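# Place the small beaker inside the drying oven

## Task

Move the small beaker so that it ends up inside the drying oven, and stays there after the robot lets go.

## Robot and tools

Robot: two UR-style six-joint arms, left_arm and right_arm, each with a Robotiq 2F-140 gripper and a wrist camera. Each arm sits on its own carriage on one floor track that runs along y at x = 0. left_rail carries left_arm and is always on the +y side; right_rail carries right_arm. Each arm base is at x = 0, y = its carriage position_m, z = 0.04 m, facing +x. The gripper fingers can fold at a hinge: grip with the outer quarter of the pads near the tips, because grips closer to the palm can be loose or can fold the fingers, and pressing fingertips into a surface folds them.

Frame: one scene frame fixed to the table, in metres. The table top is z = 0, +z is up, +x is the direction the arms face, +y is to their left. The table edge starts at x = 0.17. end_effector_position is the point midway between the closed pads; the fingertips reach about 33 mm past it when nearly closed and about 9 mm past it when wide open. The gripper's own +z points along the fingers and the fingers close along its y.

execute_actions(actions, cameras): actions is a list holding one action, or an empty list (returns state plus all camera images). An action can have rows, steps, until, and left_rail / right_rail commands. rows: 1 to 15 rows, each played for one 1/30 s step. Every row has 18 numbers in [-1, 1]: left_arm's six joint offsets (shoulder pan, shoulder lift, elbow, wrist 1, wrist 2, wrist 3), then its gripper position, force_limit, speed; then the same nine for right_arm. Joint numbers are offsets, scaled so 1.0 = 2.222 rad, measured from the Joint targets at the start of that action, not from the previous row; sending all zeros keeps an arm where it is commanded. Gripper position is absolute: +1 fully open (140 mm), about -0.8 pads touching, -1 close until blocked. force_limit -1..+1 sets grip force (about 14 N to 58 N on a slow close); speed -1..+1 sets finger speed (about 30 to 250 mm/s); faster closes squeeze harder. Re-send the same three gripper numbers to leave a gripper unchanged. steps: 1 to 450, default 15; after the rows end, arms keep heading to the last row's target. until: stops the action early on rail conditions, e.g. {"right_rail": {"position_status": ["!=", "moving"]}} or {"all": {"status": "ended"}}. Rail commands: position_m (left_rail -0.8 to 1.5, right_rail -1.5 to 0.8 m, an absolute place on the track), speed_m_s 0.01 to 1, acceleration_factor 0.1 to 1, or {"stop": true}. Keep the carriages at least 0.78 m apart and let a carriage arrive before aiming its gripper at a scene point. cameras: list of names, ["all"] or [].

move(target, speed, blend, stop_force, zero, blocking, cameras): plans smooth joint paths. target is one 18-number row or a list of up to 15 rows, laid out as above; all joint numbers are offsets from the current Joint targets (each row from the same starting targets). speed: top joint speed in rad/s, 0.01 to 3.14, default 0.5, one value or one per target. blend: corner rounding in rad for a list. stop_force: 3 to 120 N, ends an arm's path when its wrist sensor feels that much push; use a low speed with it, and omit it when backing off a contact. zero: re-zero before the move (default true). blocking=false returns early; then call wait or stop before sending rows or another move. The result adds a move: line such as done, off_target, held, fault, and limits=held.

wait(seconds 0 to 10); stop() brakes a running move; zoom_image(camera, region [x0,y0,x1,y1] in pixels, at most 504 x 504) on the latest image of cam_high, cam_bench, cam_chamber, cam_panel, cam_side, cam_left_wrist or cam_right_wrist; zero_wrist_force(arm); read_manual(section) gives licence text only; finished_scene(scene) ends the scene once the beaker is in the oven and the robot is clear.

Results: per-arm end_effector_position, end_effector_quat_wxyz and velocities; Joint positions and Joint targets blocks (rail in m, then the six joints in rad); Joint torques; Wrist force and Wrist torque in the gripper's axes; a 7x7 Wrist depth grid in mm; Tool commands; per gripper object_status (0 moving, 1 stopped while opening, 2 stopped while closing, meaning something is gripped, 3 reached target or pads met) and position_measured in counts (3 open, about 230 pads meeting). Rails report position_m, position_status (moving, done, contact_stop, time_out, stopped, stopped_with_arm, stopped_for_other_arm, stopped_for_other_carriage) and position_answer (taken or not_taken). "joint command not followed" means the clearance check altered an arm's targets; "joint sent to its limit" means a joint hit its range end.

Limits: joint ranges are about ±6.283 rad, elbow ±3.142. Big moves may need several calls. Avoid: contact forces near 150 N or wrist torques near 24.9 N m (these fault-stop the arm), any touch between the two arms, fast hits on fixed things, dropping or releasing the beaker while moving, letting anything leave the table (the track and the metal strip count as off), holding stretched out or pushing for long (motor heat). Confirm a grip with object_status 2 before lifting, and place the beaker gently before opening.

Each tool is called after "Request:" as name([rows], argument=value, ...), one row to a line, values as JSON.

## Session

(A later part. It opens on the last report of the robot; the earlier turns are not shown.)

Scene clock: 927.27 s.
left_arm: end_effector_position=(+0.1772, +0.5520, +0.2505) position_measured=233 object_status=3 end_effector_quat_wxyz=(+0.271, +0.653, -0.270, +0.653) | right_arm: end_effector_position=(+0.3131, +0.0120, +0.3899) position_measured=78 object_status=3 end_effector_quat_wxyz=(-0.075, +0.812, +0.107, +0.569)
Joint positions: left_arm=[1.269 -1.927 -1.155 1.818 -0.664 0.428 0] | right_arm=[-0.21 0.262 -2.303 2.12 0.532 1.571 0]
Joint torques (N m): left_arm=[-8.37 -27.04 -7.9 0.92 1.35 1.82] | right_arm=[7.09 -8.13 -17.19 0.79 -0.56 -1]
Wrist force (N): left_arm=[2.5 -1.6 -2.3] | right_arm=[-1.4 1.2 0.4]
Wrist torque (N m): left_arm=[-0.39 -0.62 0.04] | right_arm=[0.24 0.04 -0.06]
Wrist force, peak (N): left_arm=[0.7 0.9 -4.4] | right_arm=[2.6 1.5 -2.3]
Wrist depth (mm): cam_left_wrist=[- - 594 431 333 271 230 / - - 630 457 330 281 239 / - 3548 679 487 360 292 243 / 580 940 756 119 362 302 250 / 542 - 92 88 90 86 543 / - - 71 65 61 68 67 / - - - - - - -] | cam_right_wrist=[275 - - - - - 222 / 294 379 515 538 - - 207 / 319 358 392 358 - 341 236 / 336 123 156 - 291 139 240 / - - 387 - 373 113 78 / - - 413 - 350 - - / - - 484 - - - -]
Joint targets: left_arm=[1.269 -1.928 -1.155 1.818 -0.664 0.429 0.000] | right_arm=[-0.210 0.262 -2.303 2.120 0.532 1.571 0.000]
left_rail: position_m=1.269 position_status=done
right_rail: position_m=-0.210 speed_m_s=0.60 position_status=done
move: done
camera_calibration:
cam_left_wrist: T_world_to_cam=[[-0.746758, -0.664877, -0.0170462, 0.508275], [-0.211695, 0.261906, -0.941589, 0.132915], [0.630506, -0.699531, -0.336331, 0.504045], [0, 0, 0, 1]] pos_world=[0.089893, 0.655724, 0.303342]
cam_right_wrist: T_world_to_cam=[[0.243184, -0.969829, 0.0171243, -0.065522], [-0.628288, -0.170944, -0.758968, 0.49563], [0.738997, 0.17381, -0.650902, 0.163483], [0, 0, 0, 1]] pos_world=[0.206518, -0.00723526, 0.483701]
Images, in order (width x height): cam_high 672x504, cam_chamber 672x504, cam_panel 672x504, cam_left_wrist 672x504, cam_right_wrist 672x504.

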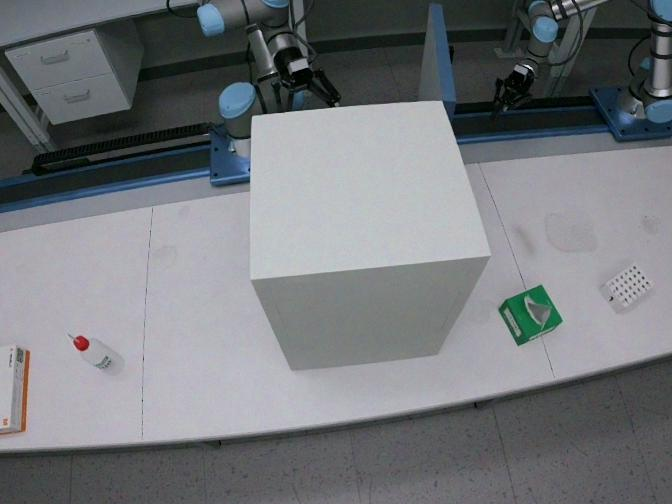

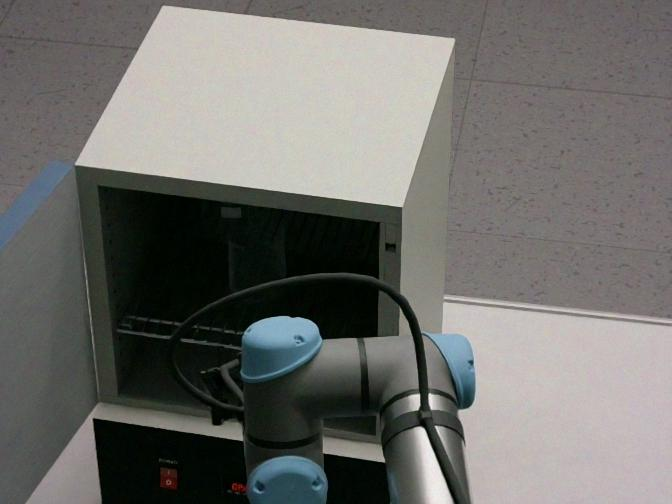

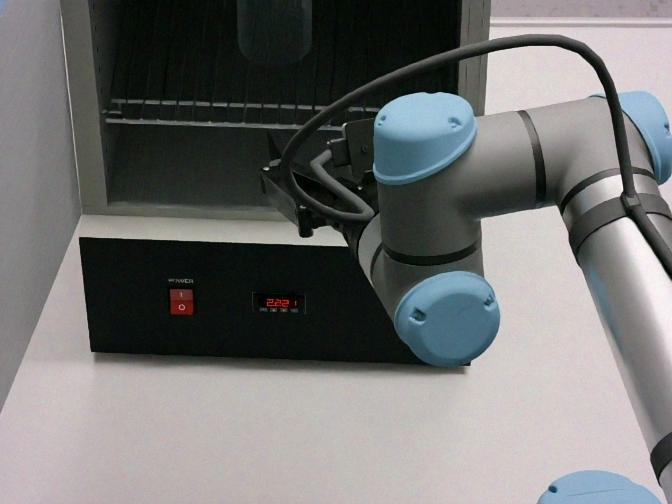

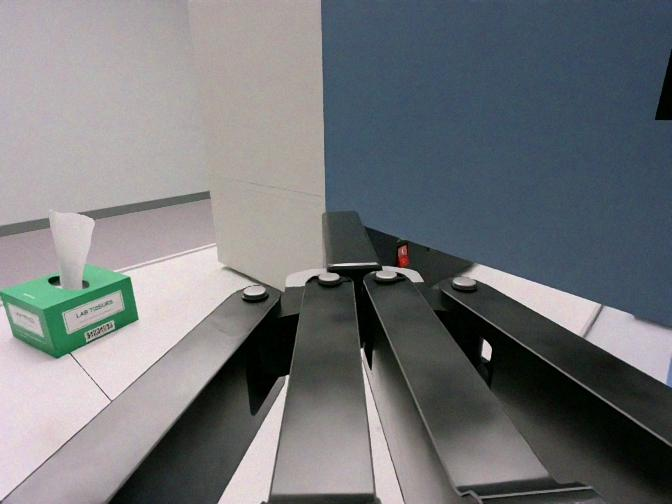

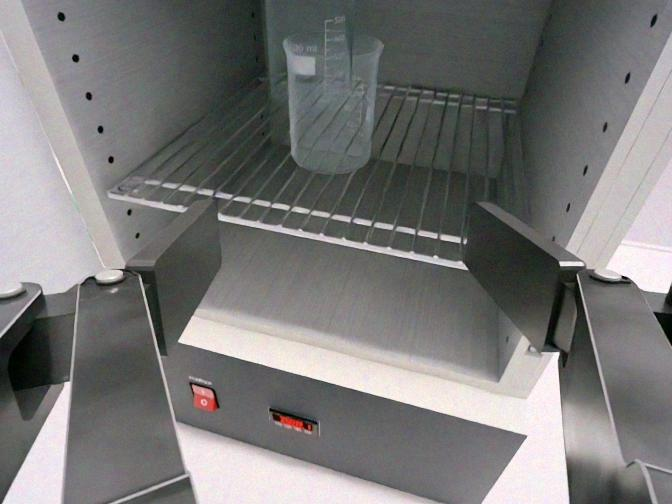

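Request:
execute_actions([
  {"left_rail": {"position_m": 1.09, "speed_m_s": 0.4, "acceleration_factor": 0.5}, "right_rail": {"position_m": -0.8, "speed_m_s": 0.8, "acceleration_factor": 0.5}, "steps": 120, "until": {"all": {"status": "ended"}}},
], cameras=["cam_high"])

Request:
execute_actions([
  {"left_rail": {"position_m": 0.8, "speed_m_s": 0.12, "acceleration_factor": 0.3}, "steps": 150, "until": {"all": {"status": "ended"}}},
], cameras=["cam_high", "cam_chamber", "cam_panel", "cam_left_wrist"])

Scene clock: 936.03 s.
left_arm: end_effector_position=(+0.1769, +0.3728, +0.2503) position_measured=233 object_status=3 end_effector_quat_wxyz=(+0.271, +0.653, -0.270, +0.653) | right_arm: end_effector_position=(+0.3131, -0.5780, +0.3899) position_measured=78 object_status=3 end_effector_quat_wxyz=(-0.075, +0.812, +0.107, +0.569)
Joint positions: left_arm=[1.09 -1.928 -1.155 1.818 -0.664 0.429 0] | right_arm=[-0.8 0.262 -2.303 2.12 0.532 1.571 0]
Joint torques (N m): left_arm=[-3.56 -41.93 -30.32 -2.4 -0.15 1.66] | right_arm=[0.77 -2.04 -26.07 -0.18 -0.62 -0.96]
Wrist force (N): left_arm=[2.4 -1.3 -2.4] | right_arm=[-1.5 1.1 0.4]
Wrist torque (N m): left_arm=[-0.34 -0.59 0.04] | right_arm=[0.22 0.06 -0.06]
Wrist force, peak (N): left_arm=[2.6 -2.9 -3.9] | right_arm=[-1.8 2.9 0.2]
Wrist depth (mm): cam_left_wrist=[- 433 233 165 129 - - / - 471 257 175 136 - - / - 495 276 185 142 114 98 / 3098 577 305 132 142 120 99 / 613 655 92 88 90 86 99 / - - 71 65 61 69 67 / - - - - - - -] | cam_right_wrist=[- 3876 4307 3942 - 4080 - / - 3186 3371 3471 3751 3751 3751 / - 718 2501 2643 2736 2736 2736 / - 123 - - - 129 2613 / - - - - - 113 78 / - - - - - - - / - - - - - - -]
Joint targets: left_arm=[1.090 -1.928 -1.155 1.818 -0.664 0.429 0.000] | right_arm=[-0.800 0.262 -2.303 2.120 0.532 1.571 0.000]
Tool commands: left_gripper/position=-1.0 left_gripper/force_limit=-1.0 left_gripper/speed=+0.0 right_gripper/position=+0.4 right_gripper/force_limit=-1.0 right_gripper/speed=-1.0
left_rail: position_m=1.090 speed_m_s=0.40 position_status=done
right_rail: position_m=-0.800 speed_m_s=0.80 position_status=done
Images, in order (width x height): cam_high 672x504.

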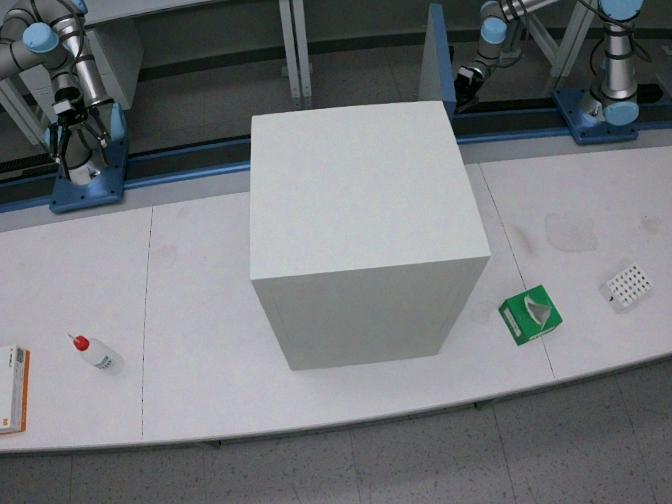

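Scene clock: 938.93 s.
left_arm: end_effector_position=(+0.1769, +0.0828, +0.2504) position_measured=233 object_status=3 end_effector_quat_wxyz=(+0.271, +0.653, -0.270, +0.653) | right_arm: end_effector_position=(+0.3131, -0.5780, +0.3899) position_measured=78 object_status=3 end_effector_quat_wxyz=(-0.075, +0.812, +0.107, +0.569)
Joint positions: left_arm=[0.8 -1.928 -1.155 1.818 -0.664 0.429 0] | right_arm=[-0.8 0.262 -2.303 2.12 0.532 1.571 0]
Joint torques (N m): left_arm=[7.05 -38.67 -26.19 0.24 -0.49 1.52] | right_arm=[-8.74 12.61 -29.34 -2.31 -0.57 -1.11]
Wrist force (N): left_arm=[2.5 -1.2 -2.2] | right_arm=[-1.4 1.4 0.5]
Wrist torque (N m): left_arm=[-0.31 -0.63 0.04] | right_arm=[0.28 0.05 -0.06]
Wrist force, peak (N): left_arm=[3.9 -5.8 -14.4] | right_arm=[-1.7 1.5 0.7]
Wrist depth (mm): cam_left_wrist=[145 147 149 151 155 115 576 / 153 154 158 161 161 120 1947 / 160 163 166 170 174 179 1286 / 171 173 176 149 182 815 876 / 181 181 92 88 90 86 614 / - - 71 65 61 69 67 / - - - - - - -] | cam_right_wrist=[- 4307 4473 4845 3876 - - / - 2349 3230 3634 3322 3942 3524 / - 2349 2907 2769 2643 2802 2769 / - 123 725 - - 129 748 / - - 684 - - 113 78 / - - - - - - - / - - - - - - -]
Joint targets: left_arm=[0.800 -1.928 -1.155 1.818 -0.664 0.429 0.000] | right_arm=[-0.800 0.262 -2.303 2.120 0.532 1.571 0.000]
Tool commands: left_gripper/position=-1.0 left_gripper/force_limit=-1.0 left_gripper/speed=+0.0 right_gripper/position=+0.4 right_gripper/force_limit=-1.0 right_gripper/speed=-1.0
left_rail: position_m=0.800 speed_m_s=0.12 position_status=done
right_rail: position_m=-0.800 speed_m_s=0.80 position_status=done
camera_calibration:
cam_left_wrist: T_world_to_cam=[[-0.747161, -0.664419, -0.0172738, 0.196185], [-0.211445, 0.262255, -0.941548, 0.255566], [0.630113, -0.699835, -0.336434, 0.17604], [0, 0, 0, 1]] pos_world=[0.0896944, 0.186524, 0.303243]
Images, in order (width x height): cam_high 672x504, cam_chamber 672x504, cam_panel 672x504, cam_left_wrist 672x504.

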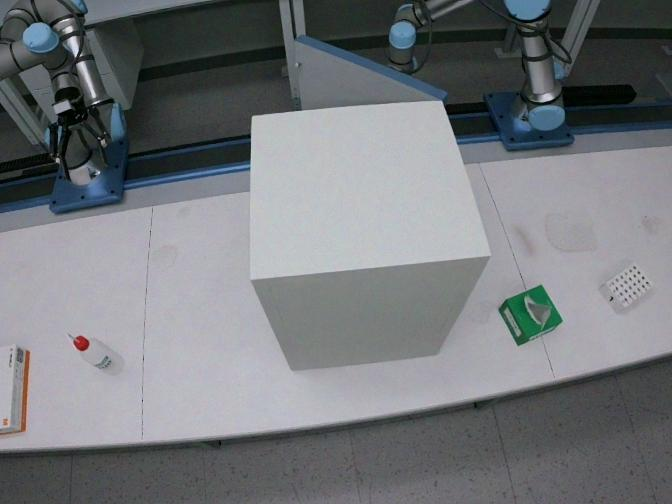

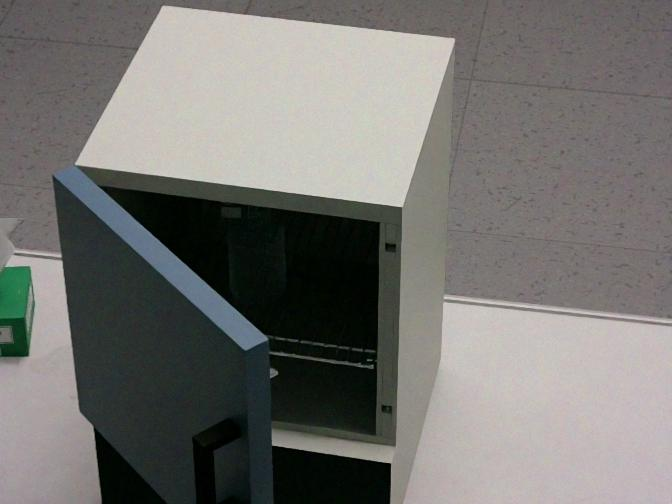

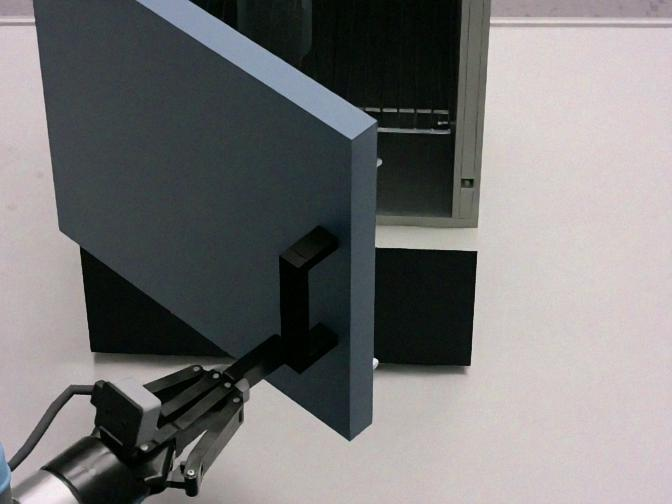

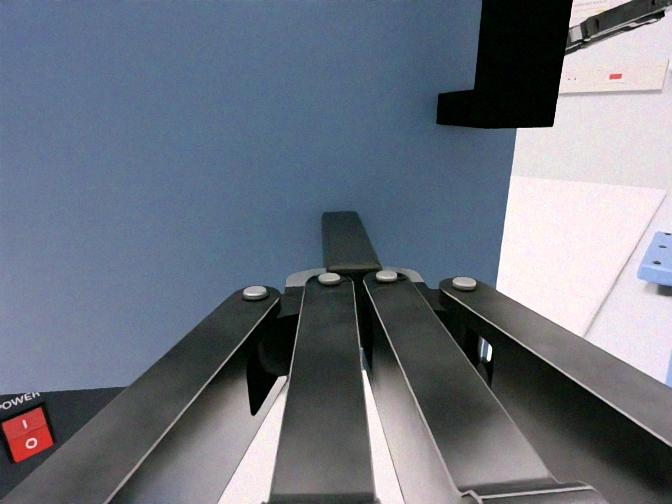

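Request:
move([
  [0.13084,0.08371,-0.13944,0.05573,0.13084,0,-1,-1,0, 0,0,0,0,0,0, 0.4,-1,-1],
  [0.17446,0.11162,-0.18592,0.07431,0.17446,0,-1,-1,0, 0,0,0,0,0,0, 0.4,-1,-1],
], speed=[0.2, 0.06], blend=[0.02, 0], stop_force=40, cameras=["cam_high", "cam_chamber", "cam_panel", "cam_side"])

Scene clock: 960.67 s.
left_arm: end_effector_position=(+0.3629, -0.0200, +0.2508) position_measured=233 object_status=3 end_effector_quat_wxyz=(+0.271, +0.653, -0.270, +0.653) | right_arm: end_effector_position=(+0.3131, -0.5780, +0.3899) position_measured=78 object_status=3 end_effector_quat_wxyz=(-0.075, +0.812, +0.107, +0.569)
Joint positions: left_arm=[0.8 -1.555 -0.916 1.421 -0.505 0.802 0] | right_arm=[-0.8 0.262 -2.303 2.12 0.532 1.571 0]
Joint torques (N m): left_arm=[4.49 -49.65 -13.47 -4.1 -2.39 1.46] | right_arm=[-7.63 22.02 -29.68 -3.76 -0.67 -0.87]
Wrist force (N): left_arm=[8.9 1.2 -34.0] | right_arm=[-1.6 1.2 0.5]
Wrist torque (N m): left_arm=[-0.15 -0.45 0.09] | right_arm=[0.24 0.09 -0.06]
Wrist force, peak (N): left_arm=[17.1 1.9 -95.8] | right_arm=[-1.8 1.6 0.6]
Wrist depth (mm): cam_left_wrist=[- 106 124 153 183 151 2749 / 100 110 130 163 188 2291 - / 104 115 138 170 213 1383 - / - 120 142 149 228 869 876 / - 121 92 88 93 86 583 / - - 71 65 61 69 67 / - - - - - - -] | cam_right_wrist=[566 5409 4948 5409 5814 - - / - 3322 3420 3634 3634 3578 3692 / - 2077 2528 2584 2736 2613 2613 / - 123 154 - 567 129 - / - - 686 - - 113 78 / - - - - - - - / - - - - - - -]
Joint targets: left_arm=[0.800 -1.555 -0.916 1.421 -0.505 0.802 0.000] | right_arm=[-0.800 0.262 -2.303 2.120 0.532 1.571 0.000]
left_rail: position_m=0.800 speed_m_s=0.12 position_status=done
right_rail: position_m=-0.800 speed_m_s=0.80 position_status=done
move: contact (left_arm); path passed 1 of 2 targets; left_arm: the elbow is farthest, 0.016 rad from its target
Images, in order (width x height): cam_high 672x504, cam_chamber 672x504, cam_panel 672x504, cam_side 672x504.

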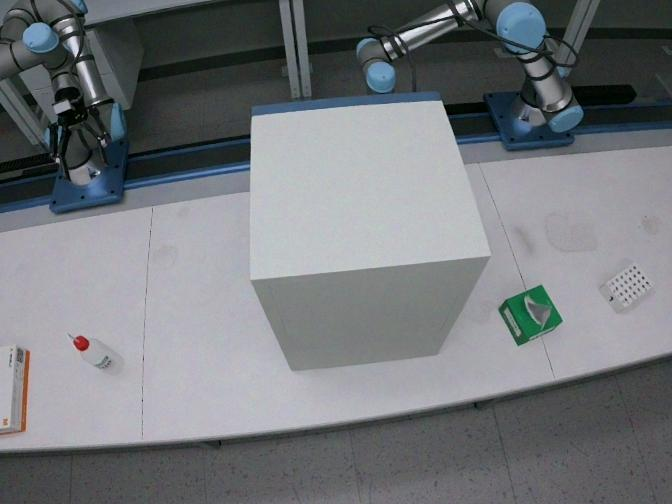

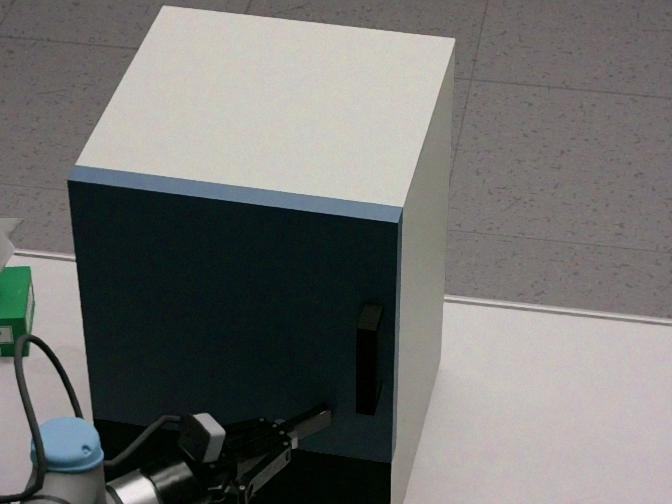

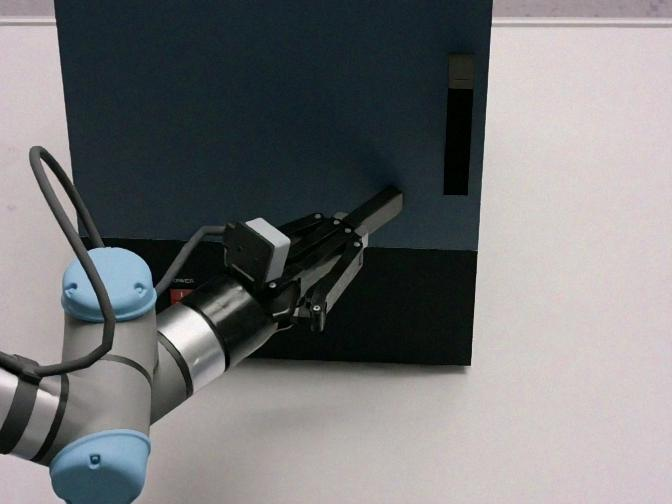

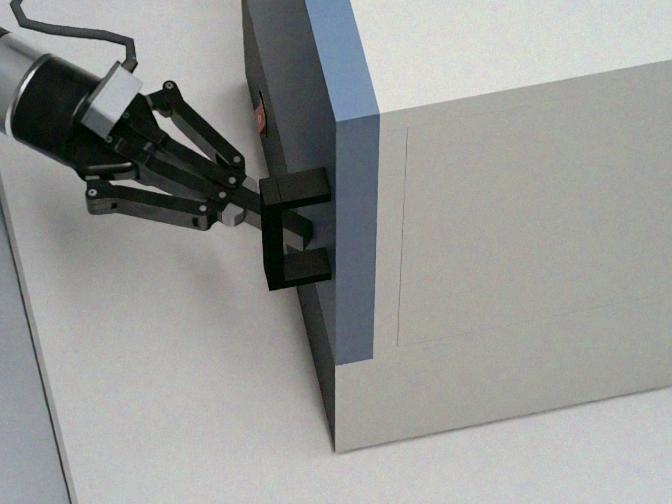

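Request:
move(target=[-0.0872,-0.0558,0.0930,-0.0372,-0.0872,0,-1,-1,0, 0,0,0,0,0,0, 0.4,-1,-1], speed=0.4, cameras=["cam_chamber", "cam_side"])

Scene clock: 965.67 s.
left_arm: end_effector_position=(+0.2555, +0.0232, +0.2524) position_measured=233 object_status=3 end_effector_quat_wxyz=(+0.271, +0.653, -0.270, +0.653) | right_arm: end_effector_position=(+0.3131, -0.5780, +0.3899) position_measured=78 object_status=3 end_effector_quat_wxyz=(-0.075, +0.812, +0.107, +0.569)
Joint positions: left_arm=[0.8 -1.748 -1.04 1.627 -0.587 0.608 0] | right_arm=[-0.8 0.262 -2.303 2.12 0.532 1.571 0]
Joint torques (N m): left_arm=[-6.91 -49.48 -10.48 -3.24 -2 1.3] | right_arm=[-8.47 21.86 -29.44 -3.68 -0.86 -0.89]
Wrist force (N): left_arm=[2.6 -0.8 -2.5] | right_arm=[-1.6 1.3 0.4]
Wrist torque (N m): left_arm=[-0.23 -0.62 0.04] | right_arm=[0.28 0.08 -0.06]
Wrist force, peak (N): left_arm=[8.7 1.3 -34.3] | right_arm=[-1.8 1.5 0.3]
Wrist depth (mm): cam_left_wrist=[182 201 241 270 - 3235 492 / 189 209 249 275 - - - / 194 218 263 309 1164 1428 - / 201 227 270 119 898 894 952 / 207 225 92 88 90 86 596 / - - 71 65 61 69 67 / - - - - - - -] | cam_right_wrist=[543 4307 - - - 2802 5814 / - 3471 3420 3634 3751 3813 3751 / - - 2802 2836 2584 2613 2673 / 587 123 - 791 - 129 - / - - - - - 113 78 / - - 551 - - - - / - - - - - - -]
Joint targets: left_arm=[0.800 -1.749 -1.040 1.627 -0.587 0.608 0.000] | right_arm=[-0.800 0.262 -2.303 2.120 0.532 1.571 0.000]
left_rail: position_m=0.800 speed_m_s=0.12 position_status=done
right_rail: position_m=-0.800 speed_m_s=0.80 position_status=done
move: done
Images, in order (width x height): cam_chamber 672x504, cam_side 672x504.

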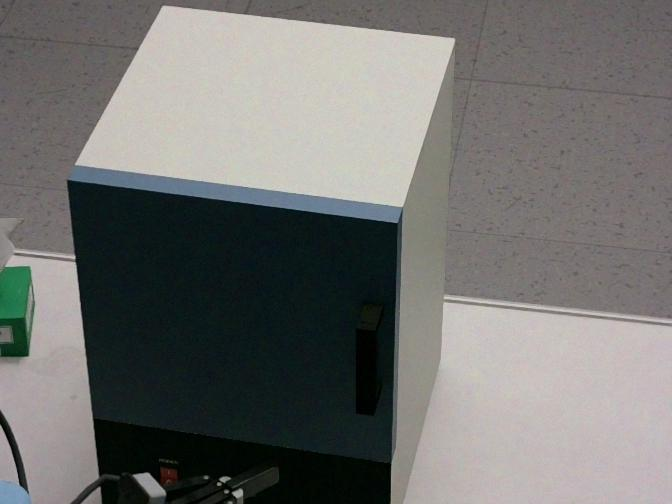

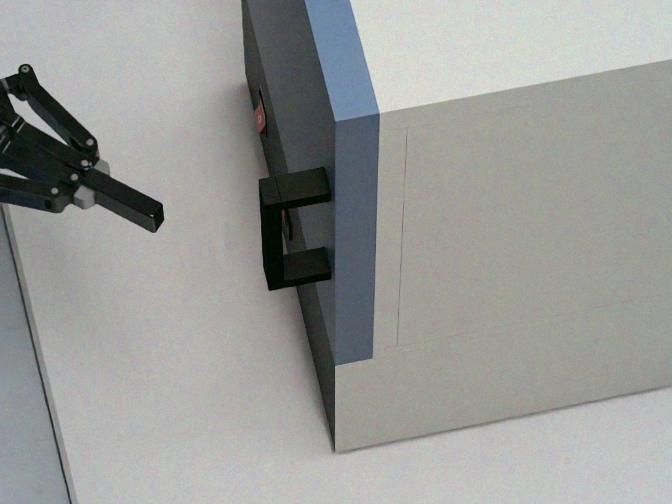

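Door closed, beaker resting on the shelf inside the oven. Finishing the scene.

Request:
finished_scene(scene=1)

The scene is finished: the task was done.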